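# Stand a gift box upright and open its lid

## Task

A closed gift box is lying on one of its side faces on the table. Turn it so it rests on its bottom face, then swing the lid open until it is at least roughly upright or tipped back past upright. Concealed magnets keep the lid's flap closed, so it must be pulled free.

## Robot and tools

Robot: two UR-type arms, left_arm and right_arm, each ending in a sixteen-motor, four-digit hand (index, middle, ring, thumb). right_arm carries a right hand; left_arm carries its mirror-image left hand. Root links sit at about (+0.021, +0.444, 0) m for left_arm and (+0.034, -0.364, 0) m for right_arm.

Frames: the scene frame has its origin at table-top height, halfway between the two nominal bases; +z is up, +x points out over the table, and left_arm is on the +y side (image left/right does not follow these names). Positions, orientations and velocities in results use this frame. Each hand has a hand point: +z runs along the straight fingers toward the tips, +y points out of the palm face (the palm lies at y = -0.062 m), and +x crosses the palm away from the thumb on the right hand but toward the thumb on the left hand. A rigid mast near the wrist on the palm side can strike objects.

The 48-number row, used by execute_actions and move: a single flat list covering both arms, every value within [-1, 1]. Order: left_arm dx, dy, dz, rx, ry, rz; then the left hand's sixteen motor values; left current_limit; left speed; then the same 24 for right_arm. Motor order for each hand: index_mcp, index_abd, index_pip, index_dip, middle_mcp, middle_abd, middle_pip, middle_dip, ring_mcp, ring_abd, ring_pip, ring_dip, thumb_cmc, thumb_axl, thumb_mcp, thumb_ipl. The same order applies to hand_goal, hand_measured, hand_current_ma and hand_state.

Pose numbers (dx..rz) are offsets, not poses. They are measured from that arm's Hand target at the moment the action or move begins, along the Hand target's own axes. 1.0 equals 0.6 m for dx/dy/dz and 180 degrees for the rotation vector rx/ry/rz. Within one action, every row counts from that same starting target, not from the preceding row; sending the same offset in a new call moves the hand further. Six zeros re-request the current Hand target. Commanded orientation is clipped to within 32 degrees of the measured one per control step.

Hand numbers are absolute goal angles scaled between each hinge's two stops. Moving toward -1 curls a finger (mcp, pip, dip) or swings the thumb round in front of the palm (thumb_cmc). Straight values: mcp +0.75, abd 0.00, pip +0.58, dip +0.70; thumb_cmc +0.71, thumb_axl +0.68, thumb_mcp +0.23, thumb_ipl +0.17. A zero is a real goal; to leave a hand untouched, send back its hand_goal, hand_current_limit and hand_speed. current_limit maps -1..+1 to 0..550 mA (never below 11 mA); speed maps to (speed+1)/2 of 8.5 rad/s. Initial values: current_limit +0.4, speed -0.6. A finger only presses while its goal lies past the object's surface.

Tools:
- execute_actions(actions, cameras): actions is a list of actions; each action holds up to 15 rows of 1/30 s each, and a shorter one repeats its last row to fill the 15 steps. An empty list returns state plus all images.
- move(target, speed, blend, stop_force, zero, blocking, cameras): straight-line hand paths. target is one row or up to 15 rows; in a list, every row's offsets still count from the same starting Hand targets. speed is m/s, 0.002 to 3.6, default 0.25 (turning up to twice that in rad/s). blend, in m, rounds corners in a list. stop_force, 3 to 120 N, ends an arm's path when its wrist sensor feels that much push; unreliable while the hand rotates, and should be left out when backing away from a contact. zero (default true) re-zeroes the sensor first. blocking=false returns early and cannot be combined with stop_force. Paths do not avoid obstacles or the other arm; avoid routing near an arm's own base.
- wait(seconds 0 to 10, cameras); stop(cameras) brakes a running move.
- zoom_image(camera, region [x0, y0, x1, y1] in pixels, each side at most 504).
- zero_wrist_force(arm); read_manual(section); finished_scene(scene) ends the scene for good.
Cameras: cam_head_left, cam_head_right, cam_left_wrist, cam_right_wrist, all 896x504; ["all"] for every one, [] for none.

Results: end_effector_position (m), end_effector_quat_wxyz and velocities in the scene frame; Hand target (the base for the next offsets; the hand often rests a little short of it); joint positions and torques; Wrist force/torque in the hand point's axes, plus the peak since the last report; per-motor hand_goal, hand_measured, hand_current_ma and hand_state (moving, goal, blocked, overload). move adds a line such as done, off_target, moving, held or fault, with limits=paced (pose clipped) or limits=held (steps withheld).

Avoid: contact forces near 150 N or joint torques at their limits (138 N m for shoulder and elbow, 25.7 N m for wrists), which stop the arm for 10 s; targets pushed deep into firm surfaces; fast impacts; arms or hands touching each other; finger motors held at 495 mA or above for 5 s (shutdown); motors reaching 85 °C (MOTOR HOT warns at 70 °C). Do not drop the box, let it tumble, or leave it off the table.

Each tool is called after "Call:" as name([rows], argument=value, ...), one row to a line, values as JSON.

## Session

Call:
execute_actions(actions=[])

Scene clock: 0.00 s.
left_arm: end_effector_position=(+0.4275, +0.5289, +0.2300) hand_goal=(+0.754, +0.000, +0.576, +0.696, +0.754, +0.000, +0.576, +0.696, +0.754, +0.000, +0.576, +0.696, +0.714, +0.678, +0.226, +0.168) hand_measured=(+0.754, +0.000, +0.576, +0.696, +0.754, +0.000, +0.576, +0.696, +0.754, +0.000, +0.576, +0.696, +0.714, +0.678, +0.226, +0.168) hand_current_ma=(+0, +0, +0, +0, +0, +0, +0, +0, +0, +0, +0, +0, +0, +0, +0, +0) hand_state=(goal, goal, goal, goal, goal, goal, goal, goal, goal, goal, goal, goal, goal, goal, goal, goal) hand_current_limit=0.40 hand_speed=-0.60 end_effector_quat_wxyz=(+0.000, +0.001, +1.000, +0.000) | right_arm: end_effector_position=(+0.4442, -0.4297, +0.2300) hand_goal=(+0.754, +0.000, +0.576, +0.696, +0.754, +0.000, +0.576, +0.696, +0.754, +0.000, +0.576, +0.696, +0.714, +0.678, +0.226, +0.168) hand_measured=(+0.754, +0.000, +0.576, +0.696, +0.754, +0.000, +0.576, +0.696, +0.754, +0.000, +0.576, +0.696, +0.714, +0.678, +0.226, +0.168) hand_current_ma=(+0, +0, +0, +0, +0, +0, +0, +0, +0, +0, +0, +0, +0, +0, +0, +0) hand_state=(goal, goal, goal, goal, goal, goal, goal, goal, goal, goal, goal, goal, goal, goal, goal, goal) hand_current_limit=0.40 hand_speed=-0.60 end_effector_quat_wxyz=(+0.000, +1.000, +0.023, +0.000)
Joint positions: left_arm=[3.458 -1.419 -2.042 -1.252 1.571 -1.255] | right_arm=[-0.316 -1.723 2.042 -1.89 -1.571 1.255]
Joint velocities: within noise
Joint torques (N m): no reading
Motor temperatures (°C): left_arm=[25 29 24 32 37 31] | right_arm=[28 30 28 30 31 31]
Wrist force (N): no reading
Wrist torque (N m): no reading
Wrist force, peak (N): no reading
Hand target: left_arm +0.4275, +0.5289, +0.2300; +0.000, +0.001, +1.000, +0.000 | right_arm +0.4442, -0.4297, +0.2300; +0.000, +1.000, +0.023, +0.000

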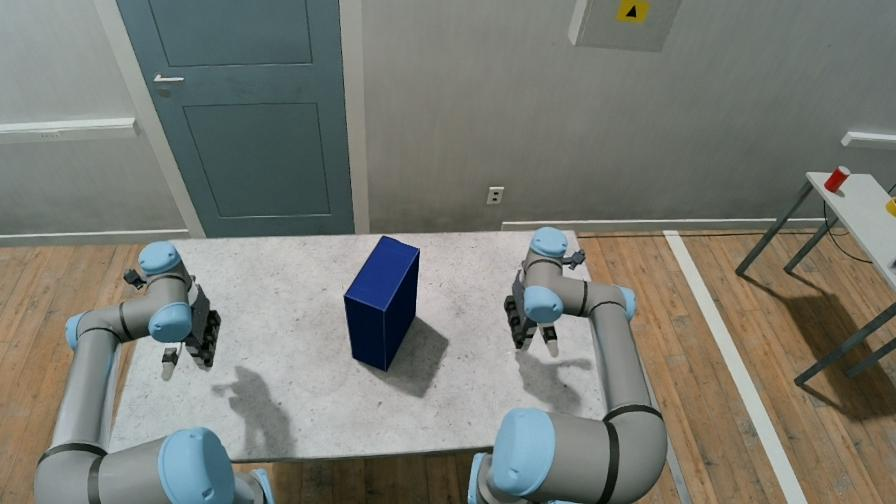

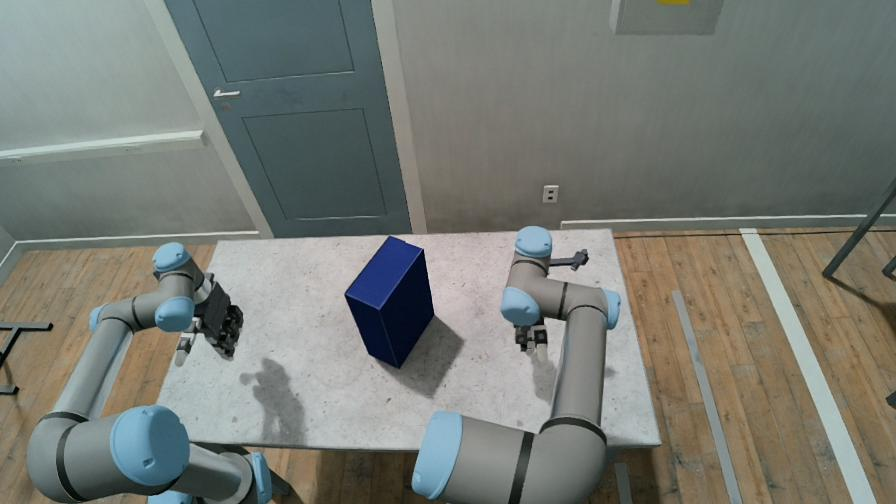

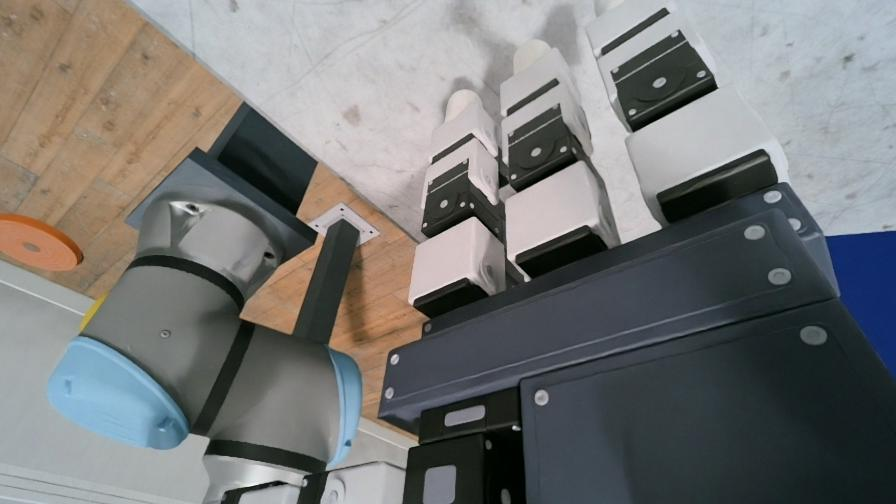

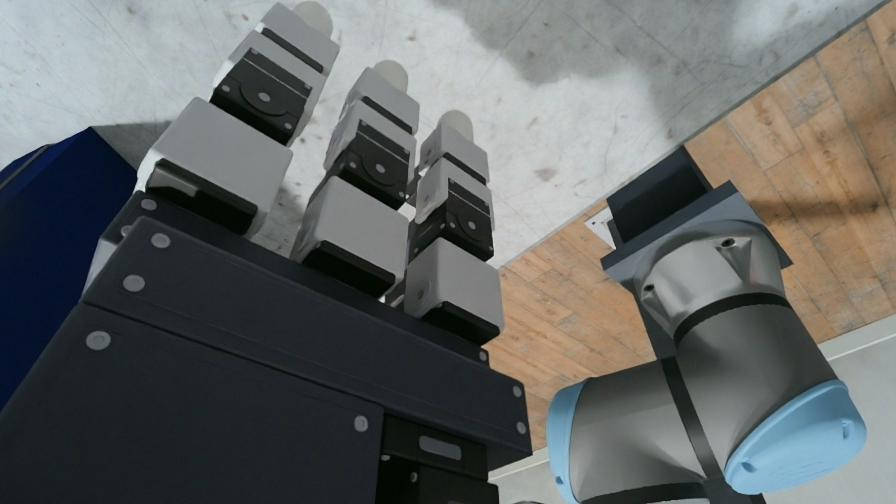

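Call:
zoom_image(camera="cam_head_left", region=[310, 220, 480, 390])

Call:
zoom_image(camera="cam_head_right", region=[310, 220, 480, 390])

Scaled by 2.965 from the camera's 896x504 image, which has a finer 1280x720 frame.

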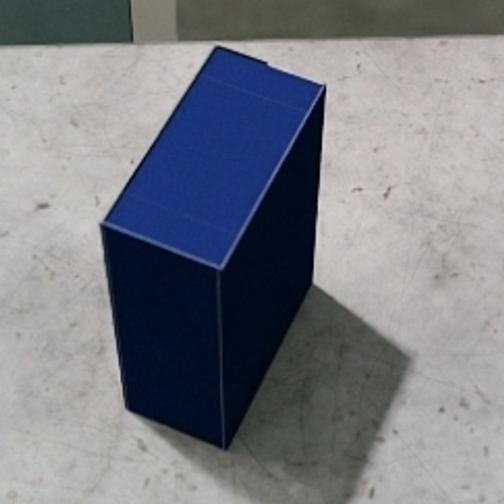

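Scaled by 2.965 from the camera's 896x504 image, which has a finer 1280x720 frame.

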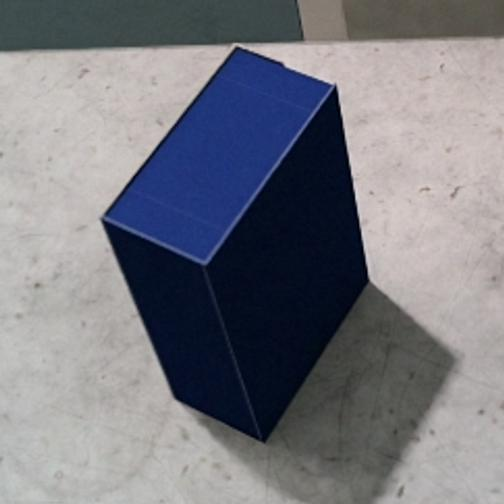

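Call:
move(target=[-0.48,-0.2,-0.2,0,0,0,0.754,0,0.576,0.696,0.754,0,0.576,0.696,0.754,0,0.576,0.696,0.714,0.678,0.226,0.168,0.4,-0.6,0.46,-0.2,-0.2,0,0,0,0.754,0,0.576,0.696,0.754,0,0.576,0.696,0.754,0,0.576,0.696,0.714,0.678,0.226,0.168,0.4,-0.6], speed=0.3, cameras=["all"])

Scene clock: 38.97 s.
left_arm: end_effector_position=(+0.7153, +0.4086, +0.3500) hand_goal=(+0.754, +0.000, +0.576, +0.696, +0.754, +0.000, +0.576, +0.696, +0.754, +0.000, +0.576, +0.696, +0.714, +0.678, +0.226, +0.168) hand_measured=(+0.754, +0.000, +0.576, +0.696, +0.754, +0.000, +0.576, +0.696, +0.754, +0.000, +0.576, +0.696, +0.714, +0.678, +0.224, +0.168) hand_current_ma=(-1, +0, +1, +0, -1, +0, +1, +0, -1, +0, +1, +0, +0, -1, -4, +0) hand_state=(goal, goal, goal, goal, goal, goal, goal, goal, goal, goal, goal, goal, goal, goal, goal, goal) hand_current_limit=0.40 hand_speed=-0.60 end_effector_quat_wxyz=(+0.000, +0.001, +1.000, +0.000) | right_arm: end_effector_position=(+0.7142, -0.2970, +0.3500) hand_goal=(+0.754, +0.000, +0.576, +0.696, +0.754, +0.000, +0.576, +0.696, +0.754, +0.000, +0.576, +0.696, +0.714, +0.678, +0.226, +0.168) hand_measured=(+0.754, +0.000, +0.576, +0.696, +0.754, +0.000, +0.576, +0.696, +0.754, +0.000, +0.576, +0.696, +0.714, +0.678, +0.224, +0.168) hand_current_ma=(-1, +0, +1, +0, -1, +0, +1, +0, -1, +0, +1, +0, +0, -1, -4, +0) hand_state=(goal, goal, goal, goal, goal, goal, goal, goal, goal, goal, goal, goal, goal, goal, goal, goal) hand_current_limit=0.40 hand_speed=-0.60 end_effector_quat_wxyz=(+0.000, +1.000, +0.023, +0.000)
Joint positions: left_arm=[3.16 -2.134 -0.86 -1.718 1.571 -1.552] | right_arm=[-0.019 -1.044 0.916 -1.444 -1.571 1.552]
Joint torques (N m): left_arm=[-5.53 37.22 32.59 0.65 -1.67 -1.11] | right_arm=[6.62 -30.74 -34.96 -0.33 2.08 2.17]
Wrist force (N): left_arm=[-0.3 0.1 0.0] | right_arm=[-0.2 -0.1 -0.4]
Wrist torque (N m): left_arm=[0.01 0.01 0.05] | right_arm=[0.04 0.09 -0.09]
Wrist force, peak (N): left_arm=[0.7 0.6 0.6] | right_arm=[-1.3 0.5 0.4]
Hand target: left_arm +0.7154, +0.4086, +0.3500; +0.000, +0.001, +1.000, +0.000 | right_arm +0.7143, -0.2969, +0.3500; +0.000, +1.000, +0.023, +0.000
Off the commanded pose: left_arm 0.000 m, 0 deg | right_arm 0.000 m, 0 deg.
move: done

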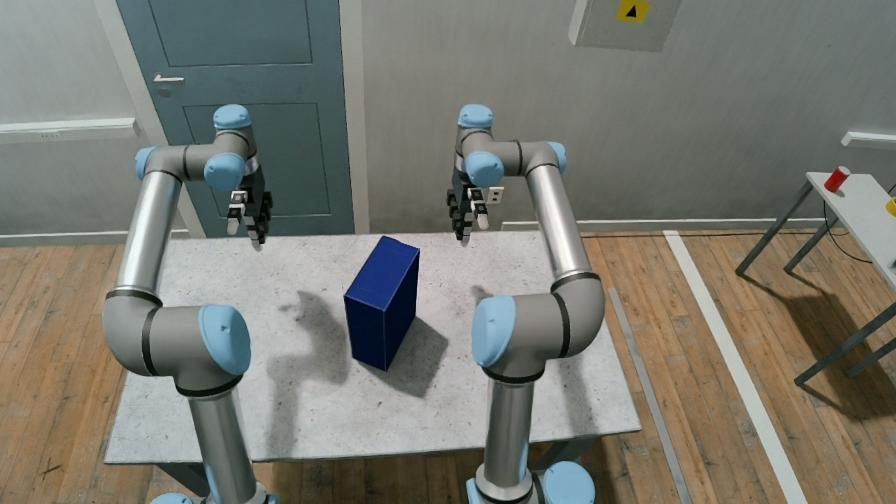

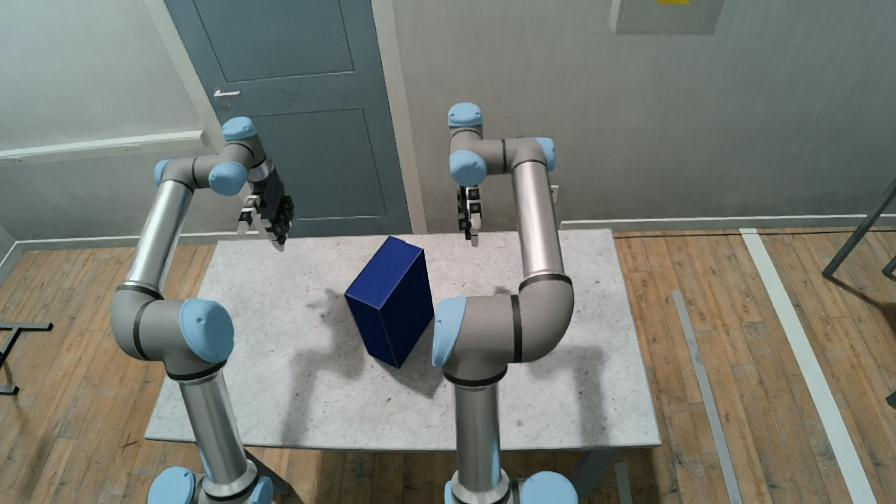

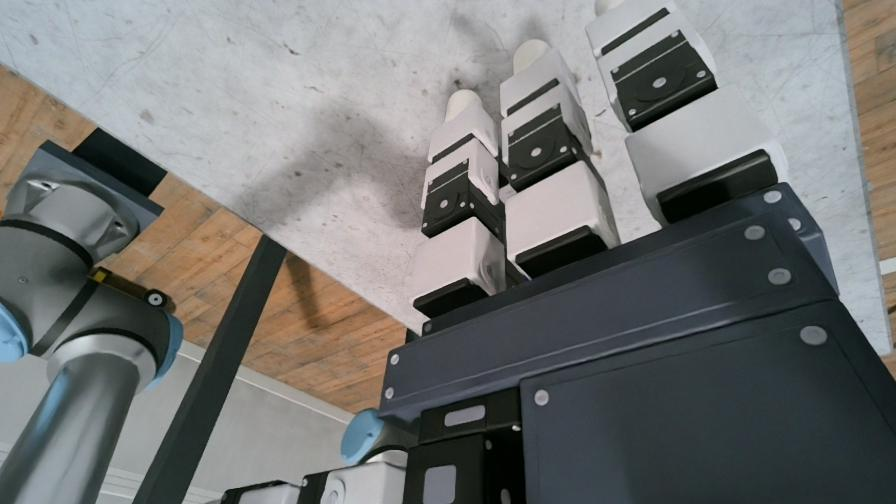

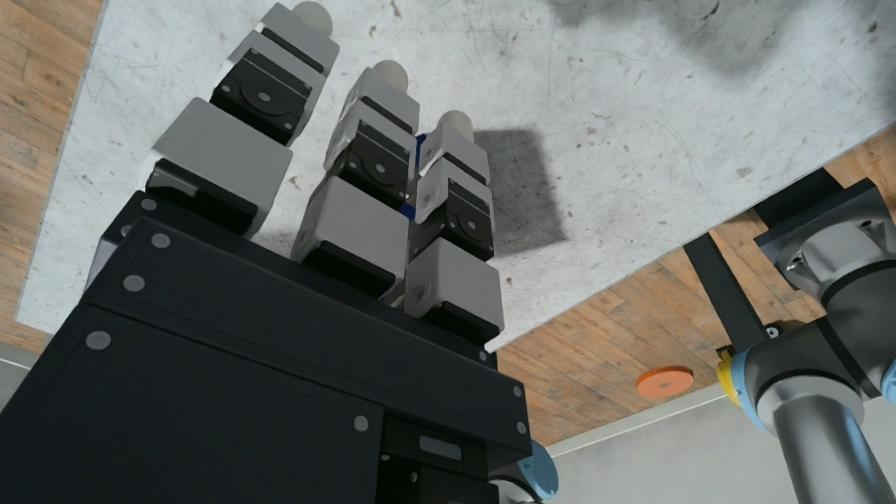

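Call:
move(target=[0,0,0,0,0,0,-0.5,0,-0.5,0.696,-0.5,0,-0.5,0.696,-0.5,0,-0.5,0.696,0.714,0.678,0.226,0.168,0.4,-0.6,0,0,0,0,0,0,-0.5,0,-0.5,0.696,-0.5,0,-0.5,0.696,-0.5,0,-0.5,0.696,0.714,0.678,0.226,0.168,0.4,-0.6], cameras=["all"])

Scene clock: 51.23 s.
left_arm: end_effector_position=(+0.7154, +0.4086, +0.3500) hand_goal=(-0.500, +0.000, -0.500, +0.696, -0.500, +0.000, -0.500, +0.696, -0.500, +0.000, -0.500, +0.696, +0.714, +0.678, +0.226, +0.168) hand_measured=(-0.482, +0.000, -0.496, +0.696, -0.482, +0.000, -0.496, +0.696, -0.478, +0.000, -0.496, +0.696, +0.714, +0.678, +0.224, +0.168) hand_current_ma=(+47, +0, +6, +0, +47, +0, +8, +0, +58, +0, +6, +0, +0, -1, -4, +0) hand_state=(goal, goal, goal, goal, goal, goal, goal, goal, blocked, goal, goal, goal, goal, goal, goal, goal) hand_current_limit=0.40 hand_speed=-0.60 end_effector_quat_wxyz=(+0.000, +0.001, +1.000, +0.000) | right_arm: end_effector_position=(+0.7143, -0.2969, +0.3500) hand_goal=(-0.500, +0.000, -0.500, +0.696, -0.500, +0.000, -0.500, +0.696, -0.500, +0.000, -0.500, +0.696, +0.714, +0.678, +0.226, +0.168) hand_measured=(-0.480, +0.000, -0.496, +0.696, -0.482, +0.000, -0.496, +0.696, -0.482, +0.000, -0.496, +0.696, +0.714, +0.678, +0.224, +0.168) hand_current_ma=(+56, +0, +7, +0, +50, +0, +8, +0, +50, +0, +7, +0, +0, -1, -4, +0) hand_state=(blocked, goal, goal, goal, goal, goal, goal, goal, goal, goal, goal, goal, goal, goal, goal, goal) hand_current_limit=0.40 hand_speed=-0.60 end_effector_quat_wxyz=(+0.000, +1.000, +0.023, +0.000)
Joint positions: left_arm=[3.16 -2.134 -0.859 -1.719 1.571 -1.552] | right_arm=[-0.019 -1.043 0.916 -1.443 -1.571 1.552]
Joint torques (N m): left_arm=[-1.52 39.09 32.1 0.45 1.49 -1.11] | right_arm=[1.77 -30.3 -34.43 -0.51 2.16 2.2]
Wrist force (N): left_arm=[-0.2 -0.1 -0.1] | right_arm=[0.0 -0.1 -0.5]
Wrist torque (N m): left_arm=[0.16 0.00 0.06] | right_arm=[0.21 0.07 -0.08]
Wrist force, peak (N): left_arm=[-0.1 -0.8 0.1] | right_arm=[-0.2 -0.8 -0.7]
Hand target: left_arm +0.7154, +0.4086, +0.3500; +0.000, +0.001, +1.000, +0.000 | right_arm +0.7143, -0.2969, +0.3500; +0.000, +1.000, +0.023, +0.000
Off the commanded pose: left_arm 0.000 m, 0 deg | right_arm 0.000 m, 0 deg.
move: done

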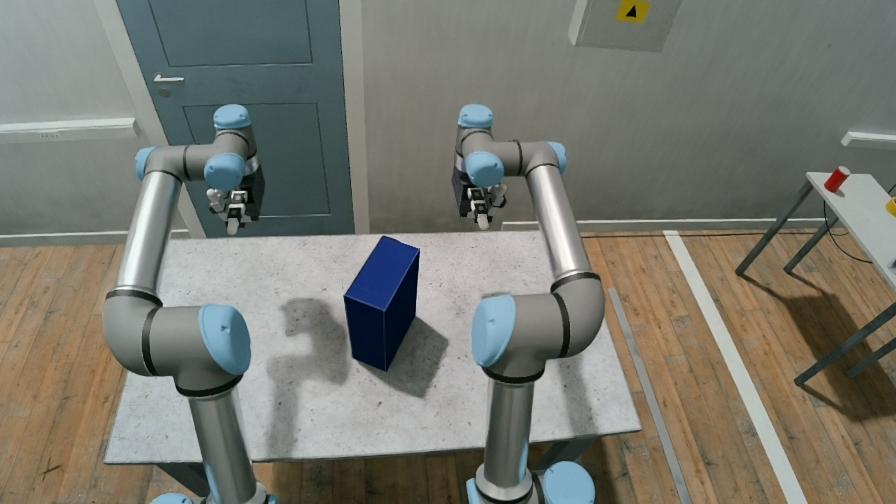

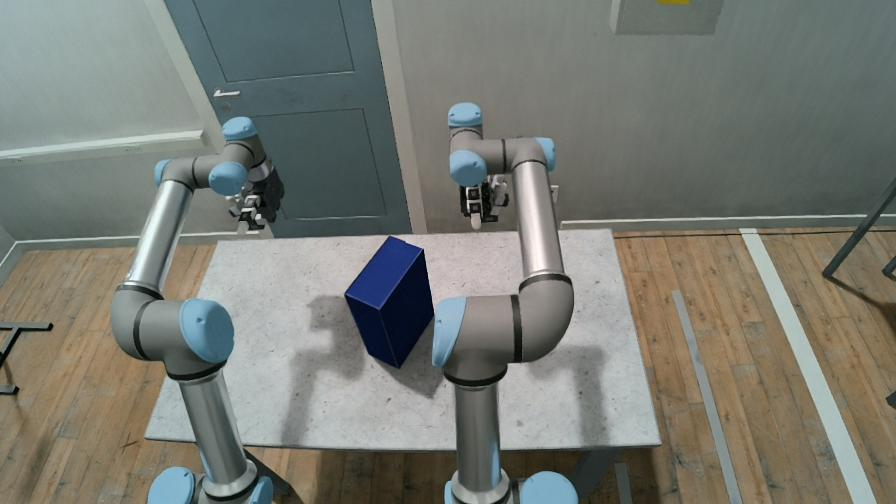

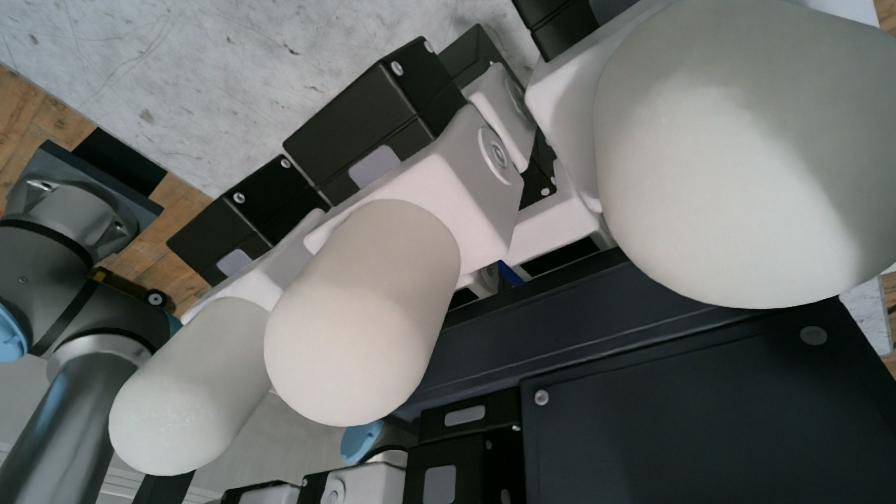

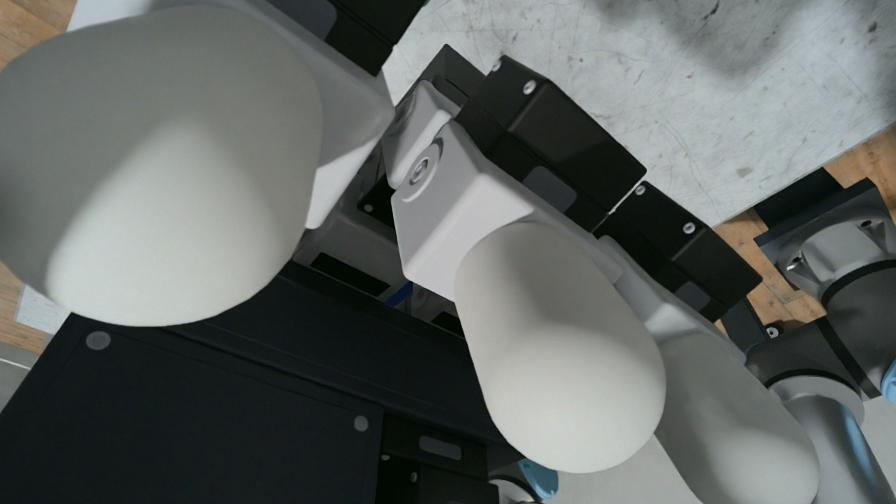

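Call:
move(target=[0,0,0,0.14,-0.022,-0.101,0.754,0,0.576,0.696,0.754,0,0.576,0.696,0.754,0,0.576,0.696,0.714,0.678,0.226,0.168,0.4,-0.6,0,0,0,0.14,0.022,0.101,0.754,0,0.576,0.696,0.754,0,0.576,0.696,0.754,0,0.576,0.696,0.714,0.678,0.226,0.168,0.4,-0.6], speed=0.4, cameras=["cam_left_wrist","cam_right_wrist","cam_head_left"])

Scene clock: 75.83 s.
left_arm: end_effector_position=(+0.7154, +0.4086, +0.3500) hand_goal=(+0.754, +0.000, +0.576, +0.696, +0.754, +0.000, +0.576, +0.696, +0.754, +0.000, +0.576, +0.696, +0.714, +0.678, +0.226, +0.168) hand_measured=(+0.742, +0.000, +0.572, +0.696, +0.742, +0.000, +0.572, +0.696, +0.740, +0.000, +0.572, +0.696, +0.712, +0.678, +0.224, +0.168) hand_current_ma=(-25, +0, -5, +0, -25, +0, -6, +0, -30, +0, -5, +0, -2, -1, -4, +0) hand_state=(goal, goal, goal, goal, goal, goal, goal, goal, goal, goal, goal, goal, goal, goal, goal, goal) hand_current_limit=0.40 hand_speed=-0.60 end_effector_quat_wxyz=(+0.034, -0.156, +0.963, -0.217) | right_arm: end_effector_position=(+0.7143, -0.2969, +0.3500) hand_goal=(+0.754, +0.000, +0.576, +0.696, +0.754, +0.000, +0.576, +0.696, +0.754, +0.000, +0.576, +0.696, +0.714, +0.678, +0.226, +0.168) hand_measured=(+0.742, +0.000, +0.572, +0.696, +0.742, +0.000, +0.572, +0.696, +0.742, +0.000, +0.572, +0.696, +0.712, +0.678, +0.224, +0.168) hand_current_ma=(-30, +0, -6, +0, -27, +0, -6, +0, -27, +0, -6, +0, -2, -1, -4, +0) hand_state=(goal, goal, goal, goal, goal, goal, goal, goal, goal, goal, goal, goal, goal, goal, goal, goal) hand_current_limit=0.40 hand_speed=-0.60 end_effector_quat_wxyz=(-0.218, +0.966, -0.134, +0.029)
Joint positions: left_arm=[3.321 -2.085 -0.916 -1.646 1.132 -1.729] | right_arm=[-0.182 -1.092 0.969 -1.512 -1.132 1.725]
Joint torques (N m): left_arm=[8.49 62.89 10.11 4.88 -2.44 -1.21] | right_arm=[-6.06 -53.34 -15.26 -4.34 3.74 2.31]
Wrist force (N): left_arm=[-0.3 -0.1 -0.3] | right_arm=[-0.2 0.7 -1.1]
Wrist torque (N m): left_arm=[-0.01 0.04 0.07] | right_arm=[0.11 0.07 -0.05]
Wrist force, peak (N): left_arm=[-0.8 0.1 -0.3] | right_arm=[-0.2 0.7 -1.4]
Hand target: left_arm +0.7154, +0.4086, +0.3500; +0.034, -0.156, +0.963, -0.217 | right_arm +0.7143, -0.2969, +0.3500; -0.218, +0.966, -0.134, +0.029
Off the commanded pose: left_arm 0.000 m, 0 deg | right_arm 0.000 m, 0 deg.
move: done
Images, in order (width x height): cam_head_left 896x504, cam_left_wrist 896x504, cam_right_wrist 896x504.

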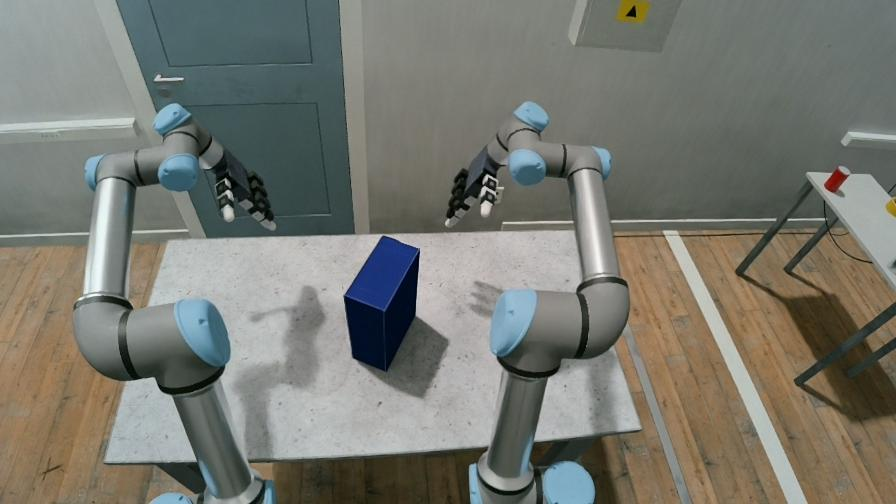

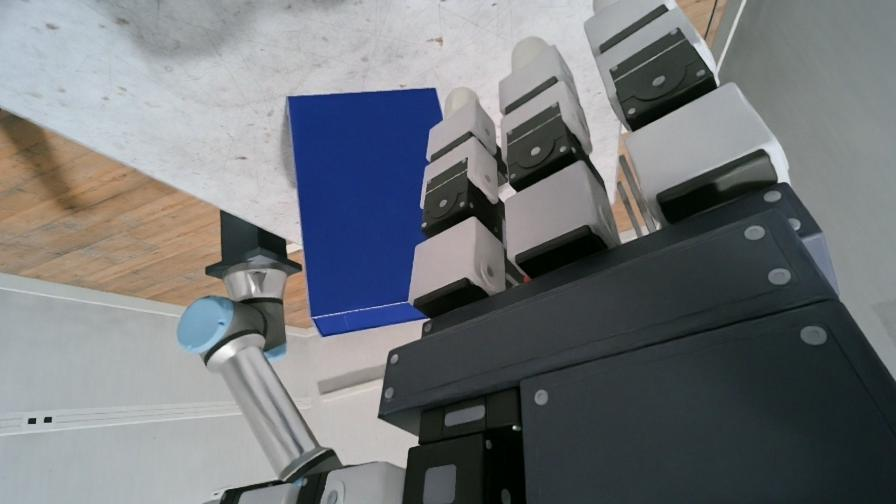

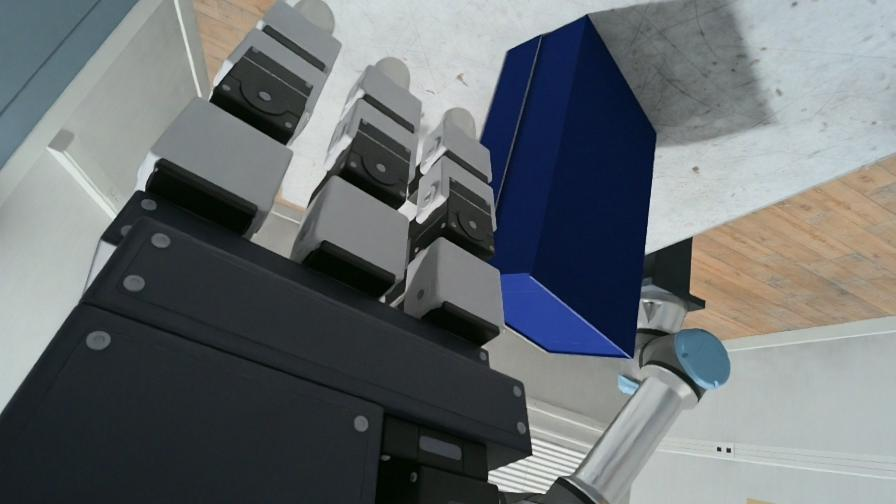

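Call:
move(target=[0.239,-0.049,0.157,0.163,0.066,0.079,0.754,0,0.576,0.696,0.754,0,0.576,0.696,0.754,0,0.576,0.696,0.714,0.678,0.226,0.168,1,-0.6,-0.3025,0.102,0.085,0.163,-0.057,-0.068,0.754,0,0.576,0.696,0.754,0,0.576,0.696,0.754,0,0.576,0.696,0.714,0.678,0.226,0.168,1,-0.6], speed=0.3, cameras=["all"])

Scene clock: 284.20 s.
left_arm: end_effector_position=(+0.6003, +0.2998, +0.2779) hand_goal=(+0.754, +0.000, +0.576, +0.696, +0.754, +0.000, +0.576, +0.696, +0.754, +0.000, +0.576, +0.696, +0.714, +0.678, +0.226, +0.168) hand_measured=(+0.742, +0.000, +0.572, +0.696, +0.742, +0.000, +0.572, +0.696, +0.740, +0.000, +0.572, +0.696, +0.708, +0.678, +0.224, +0.168) hand_current_ma=(-25, +0, -5, +0, -25, +0, -6, +0, -30, +0, -5, +0, -10, -1, -4, +0) hand_state=(goal, goal, goal, goal, goal, goal, goal, goal, goal, goal, goal, goal, goal, goal, goal, goal) hand_current_limit=1.00 hand_speed=-0.60 end_effector_quat_wxyz=(+0.000, -0.001, +0.887, -0.462) | right_arm: end_effector_position=(+0.5303, -0.2796, +0.2781) hand_goal=(+0.754, +0.000, +0.576, +0.696, +0.754, +0.000, +0.576, +0.696, +0.754, +0.000, +0.576, +0.696, +0.714, +0.678, +0.226, +0.168) hand_measured=(+0.742, +0.000, +0.572, +0.696, +0.742, +0.000, +0.572, +0.696, +0.742, +0.000, +0.572, +0.696, +0.708, +0.678, +0.224, +0.168) hand_current_ma=(-30, +0, -6, +0, -27, +0, -6, +0, -27, +0, -6, +0, -11, -1, -4, +0) hand_state=(goal, goal, goal, goal, goal, goal, goal, goal, goal, goal, goal, goal, goal, goal, goal, goal) hand_current_limit=1.00 hand_speed=-0.60 end_effector_quat_wxyz=(-0.461, +0.887, +0.000, -0.001)
Joint positions: left_arm=[3.357 -1.82 -1.491 -1.695 0.642 -1.209] | right_arm=[-0.411 -1.504 1.662 -1.258 -0.7 0.985]
Joint torques (N m): left_arm=[8.1 49.28 9.05 0.12 -2.89 1.28] | right_arm=[-5.68 -10.37 -30.96 0.4 4.36 -1.81]
Wrist force (N): left_arm=[-0.3 -0.3 -0.4] | right_arm=[-0.4 1.7 -2.3]
Wrist torque (N m): left_arm=[0.00 0.01 -0.01] | right_arm=[0.24 0.21 0.16]
Wrist force, peak (N): left_arm=[-0.9 -0.3 -0.9] | right_arm=[-0.6 2.0 -2.2]
Hand target: left_arm +0.6003, +0.2998, +0.2779; +0.000, -0.001, +0.887, -0.462 | right_arm +0.5304, -0.2797, +0.2781; -0.461, +0.887, +0.000, -0.001
Off the commanded pose: left_arm 0.000 m, 0 deg | right_arm 0.000 m, 0 deg.
move: done

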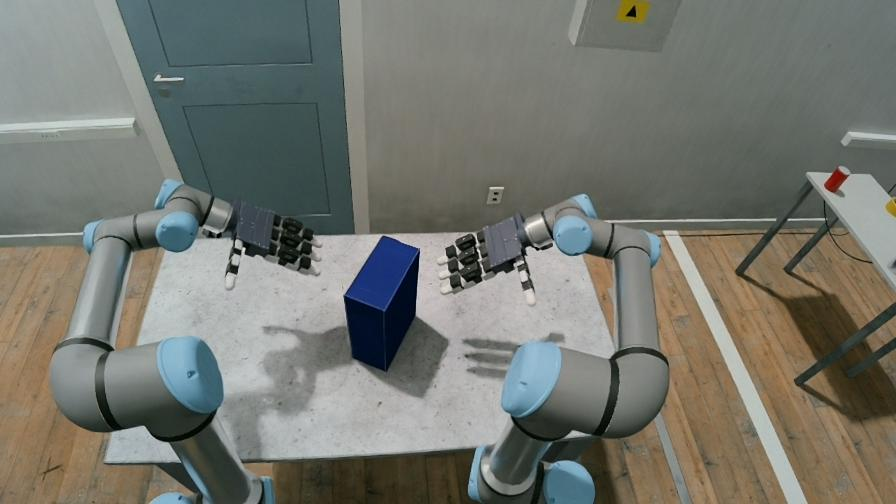

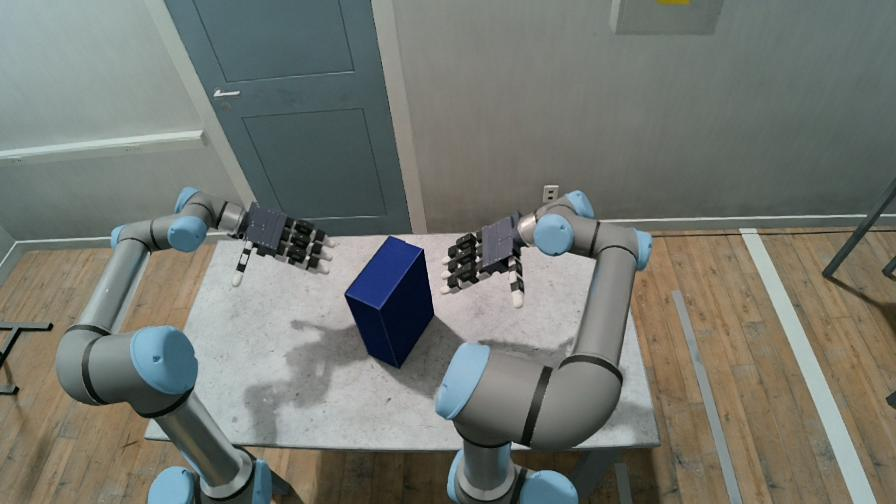

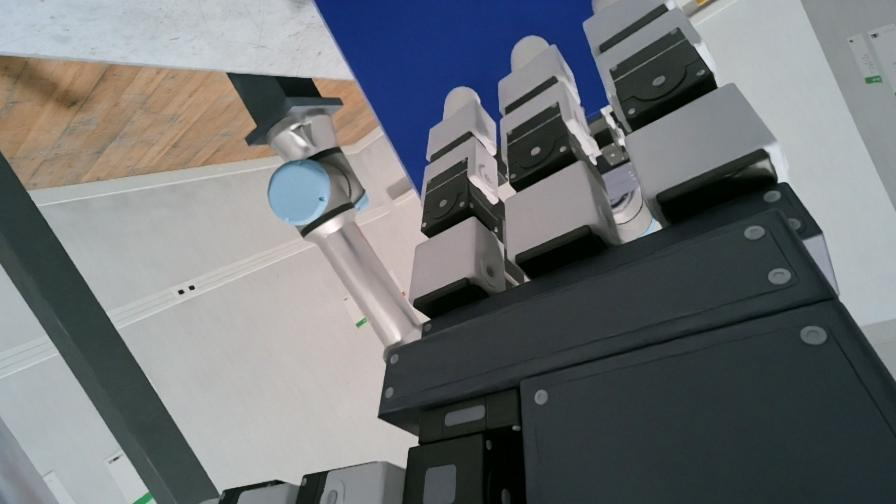

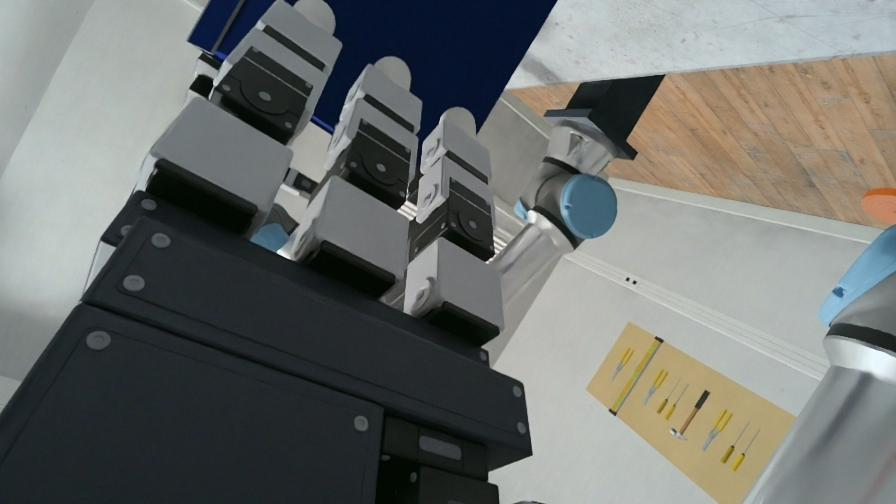

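Call:
move(target=[-0.028,-0.05,0.12,0,0.0683,0.0478,0.754,0,0.576,0.696,0.754,0,0.576,0.696,0.754,0,0.576,0.696,0.714,0.678,0.226,0.168,0,-0.6,-0.11,-0.024,0.113,0,0.0683,0.0478,0.754,0,0.576,0.696,0.754,0,0.576,0.696,0.754,0,0.576,0.696,0.714,0.678,0.226,0.168,1,-0.6], speed=0.12, cameras=["cam_head_left","cam_head_right"])

Call:
zoom_image(camera="cam_head_left", region=[280, 200, 500, 390])

Call:
zoom_image(camera="cam_head_right", region=[280, 200, 500, 390])

Scene clock: 339.37 s.
left_arm: end_effector_position=(+0.6171, +0.2236, +0.2611) hand_goal=(+0.754, +0.000, +0.576, +0.696, +0.754, +0.000, +0.576, +0.696, +0.754, +0.000, +0.576, +0.696, +0.714, +0.678, +0.226, +0.168) hand_measured=(+0.742, +0.000, +0.572, +0.696, +0.742, +0.000, +0.572, +0.696, +0.740, +0.000, +0.572, +0.696, +0.708, +0.678, +0.224, +0.168) hand_current_ma=(-25, +0, -5, +0, -25, +0, -6, +0, -30, +0, -5, +0, -10, -1, -4, +0) hand_state=(goal, goal, goal, goal, goal, goal, goal, goal, goal, goal, goal, goal, goal, goal, goal, goal) hand_current_limit=0.00 hand_speed=-0.60 end_effector_quat_wxyz=(-0.060, +0.115, +0.879, -0.458) | right_arm: end_effector_position=(+0.4643, -0.2159, +0.2511) hand_goal=(+0.754, +0.000, +0.576, +0.696, +0.754, +0.000, +0.576, +0.696, +0.754, +0.000, +0.576, +0.696, +0.714, +0.678, +0.226, +0.168) hand_measured=(+0.742, +0.000, +0.572, +0.696, +0.742, +0.000, +0.572, +0.696, +0.742, +0.000, +0.572, +0.696, +0.708, +0.678, +0.224, +0.168) hand_current_ma=(-30, +0, -6, +0, -27, +0, -6, +0, -27, +0, -6, +0, -11, -1, -4, +0) hand_state=(goal, goal, goal, goal, goal, goal, goal, goal, goal, goal, goal, goal, goal, goal, goal, goal) hand_current_limit=1.00 hand_speed=-0.60 end_effector_quat_wxyz=(-0.457, +0.880, -0.116, +0.060)
Joint positions: left_arm=[3.206 -1.975 -1.294 -1.872 0.681 -1.04] | right_arm=[-0.355 -1.756 2.07 -1.817 -0.613 1.49]
Joint torques (N m): left_arm=[-6.19 29.59 30.46 -0.44 0.43 1.53] | right_arm=[7.32 -25.26 -15.23 -4.13 -1.38 2.18]
Wrist force (N): left_arm=[-0.6 -0.3 -0.2] | right_arm=[0.1 1.8 -1.6]
Wrist torque (N m): left_arm=[-0.06 0.07 -0.04] | right_arm=[0.21 0.08 0.08]
Wrist force, peak (N): left_arm=[-1.0 -0.4 -0.5] | right_arm=[0.0 1.7 -2.6]
Hand target: left_arm +0.6171, +0.2236, +0.2611; -0.060, +0.115, +0.879, -0.458 | right_arm +0.4643, -0.2159, +0.2510; -0.457, +0.880, -0.116, +0.060
Off the commanded pose: left_arm 0.000 m, 0 deg | right_arm 0.000 m, 0 deg.
move: done
Images, in order (width x height): cam_head_left 896x504, cam_head_right 896x504.

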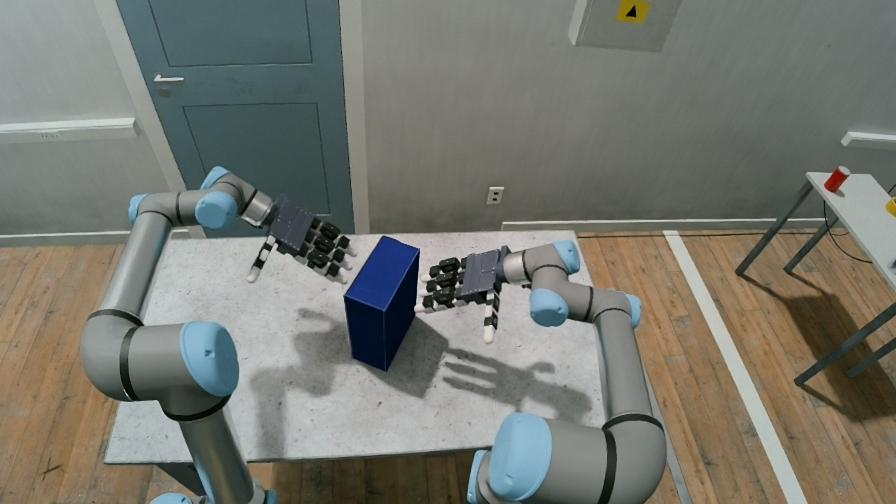

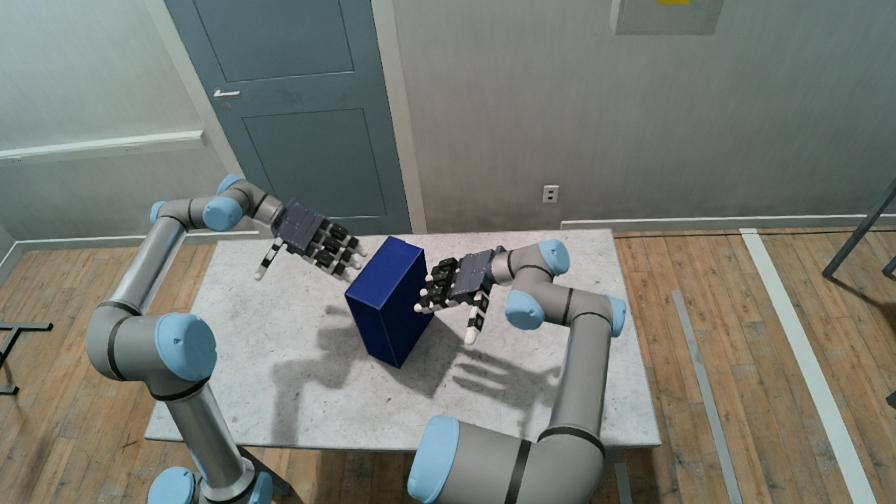

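Scaled by 2.291 from the camera's 896x504 image, which has a finer 1280x720 frame.

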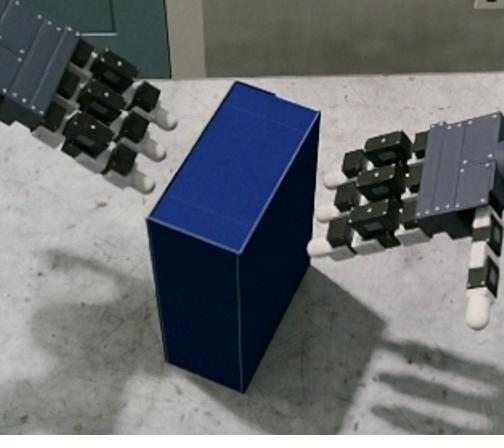

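Scaled by 2.291 from the camera's 896x504 image, which has a finer 1280x720 frame.

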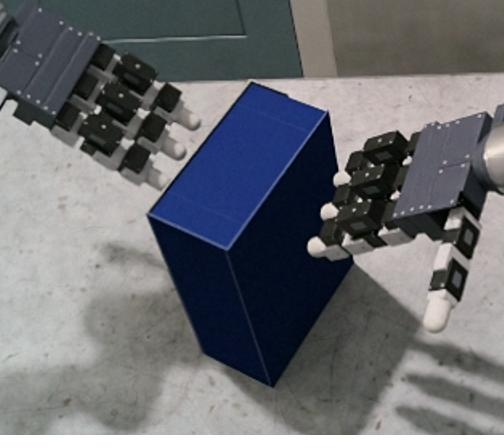

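Call:
move([
  [0.0149,-0.0353,0.065,0,0,0,0.754,0,0.576,0.696,0.754,0,0.576,0.696,0.754,0,0.576,0.696,0.714,0.678,0.226,0.168,0,-0.6,0,0,0,0,0,0,0.754,0,0.576,0.696,0.754,0,0.576,0.696,0.754,0,0.576,0.696,0.714,0.678,0.226,0.168,1,-0.6],
  [0.0295,-0.0934,0.1118,0,0,0,0.754,0,0.576,0.696,0.754,0,0.576,0.696,0.754,0,0.576,0.696,0.714,0.678,0.226,0.168,0,-0.6,-0.0122,0.0426,-0.0433,0,0,0,0.754,0,0.576,0.696,0.754,0,0.576,0.696,0.754,0,0.576,0.696,0.714,0.678,0.226,0.168,1,-0.6],
], speed=0.06, blend=0.01, cameras=["cam_head_left","cam_head_right"])

Call:
zoom_image(camera="cam_head_left", region=[280, 200, 500, 390])

Call:
zoom_image(camera="cam_head_right", region=[280, 200, 500, 390])

Scene clock: 384.03 s.
left_arm: end_effector_position=(+0.5776, +0.1441, +0.2686) hand_goal=(+0.754, +0.000, +0.576, +0.696, +0.754, +0.000, +0.576, +0.696, +0.754, +0.000, +0.576, +0.696, +0.714, +0.678, +0.226, +0.168) hand_measured=(+0.742, +0.000, +0.574, +0.696, +0.742, +0.000, +0.572, +0.696, +0.740, +0.000, +0.572, +0.696, +0.708, +0.678, +0.224, +0.168) hand_current_ma=(-24, +0, -3, +0, -25, +0, -6, +0, -30, +0, -5, +0, -10, -1, -4, +0) hand_state=(goal, goal, goal, goal, goal, goal, goal, goal, goal, goal, goal, goal, goal, goal, goal, goal) hand_current_limit=0.00 hand_speed=-0.60 end_effector_quat_wxyz=(-0.060, +0.115, +0.879, -0.458) | right_arm: end_effector_position=(+0.4479, -0.2486, +0.2450) hand_goal=(+0.754, +0.000, +0.576, +0.696, +0.754, +0.000, +0.576, +0.696, +0.754, +0.000, +0.576, +0.696, +0.714, +0.678, +0.226, +0.168) hand_measured=(+0.742, +0.000, +0.572, +0.696, +0.742, +0.000, +0.572, +0.696, +0.742, +0.000, +0.572, +0.696, +0.708, +0.678, +0.224, +0.168) hand_current_ma=(-30, +0, -6, +0, -27, +0, -6, +0, -27, +0, -6, +0, -11, -1, -4, +0) hand_state=(goal, goal, goal, goal, goal, goal, goal, goal, goal, goal, goal, goal, goal, goal, goal, goal) hand_current_limit=1.00 hand_speed=-0.60 end_effector_quat_wxyz=(-0.457, +0.880, -0.116, +0.060)
Joint positions: left_arm=[3.081 -1.91 -1.401 -1.677 0.638 -1.232] | right_arm=[-0.449 -1.8 2.085 -1.658 -0.626 1.329]
Joint torques (N m): left_arm=[-5.39 53.71 9.64 4.49 -3.06 -1.22] | right_arm=[-6.42 -23.54 -29.78 -0.24 -1.32 -1.91]
Wrist force (N): left_arm=[-0.4 0.0 -0.5] | right_arm=[-0.3 1.3 -1.6]
Wrist torque (N m): left_arm=[-0.01 0.06 0.16] | right_arm=[0.10 0.14 0.19]
Wrist force, peak (N): left_arm=[-0.7 0.2 -2.5] | right_arm=[-0.2 1.6 -1.9]
Hand target: left_arm +0.5776, +0.1440, +0.2686; -0.060, +0.115, +0.879, -0.458 | right_arm +0.4479, -0.2487, +0.2451; -0.457, +0.880, -0.116, +0.060
Off the commanded pose: left_arm 0.000 m, 0 deg | right_arm 0.000 m, 0 deg.
move: done
Images, in order (width x height): cam_head_left 896x504, cam_head_right 896x504.

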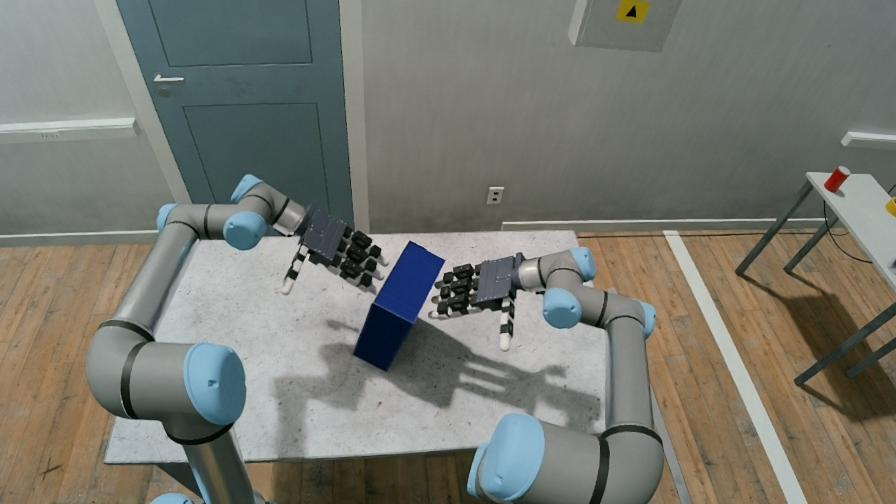

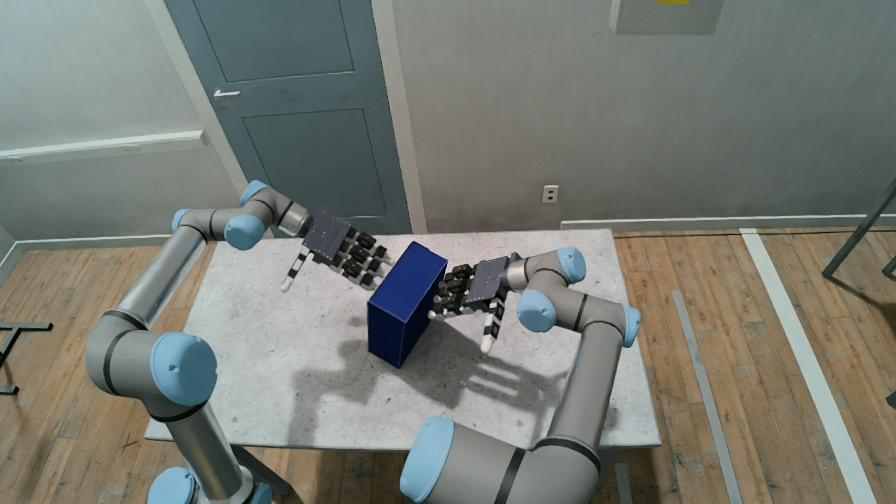

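Scaled by 2.291 from the camera's 896x504 image, which has a finer 1280x720 frame.

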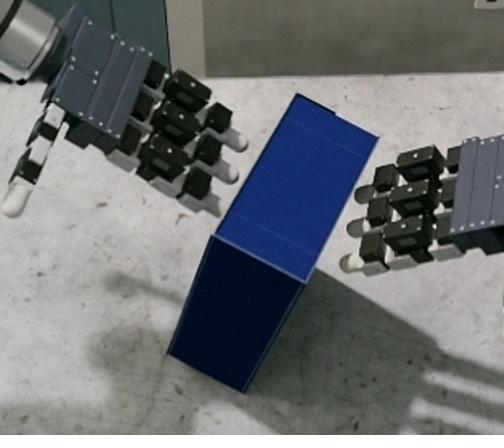

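Scaled by 2.291 from the camera's 896x504 image, which has a finer 1280x720 frame.

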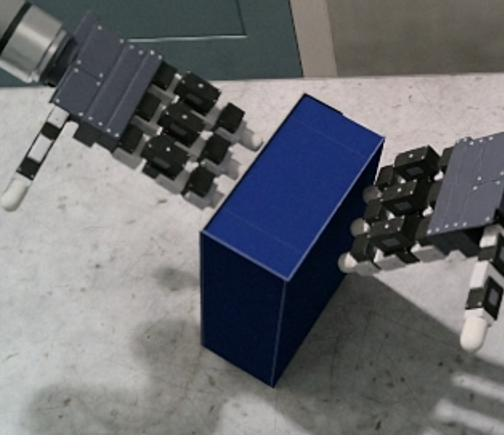

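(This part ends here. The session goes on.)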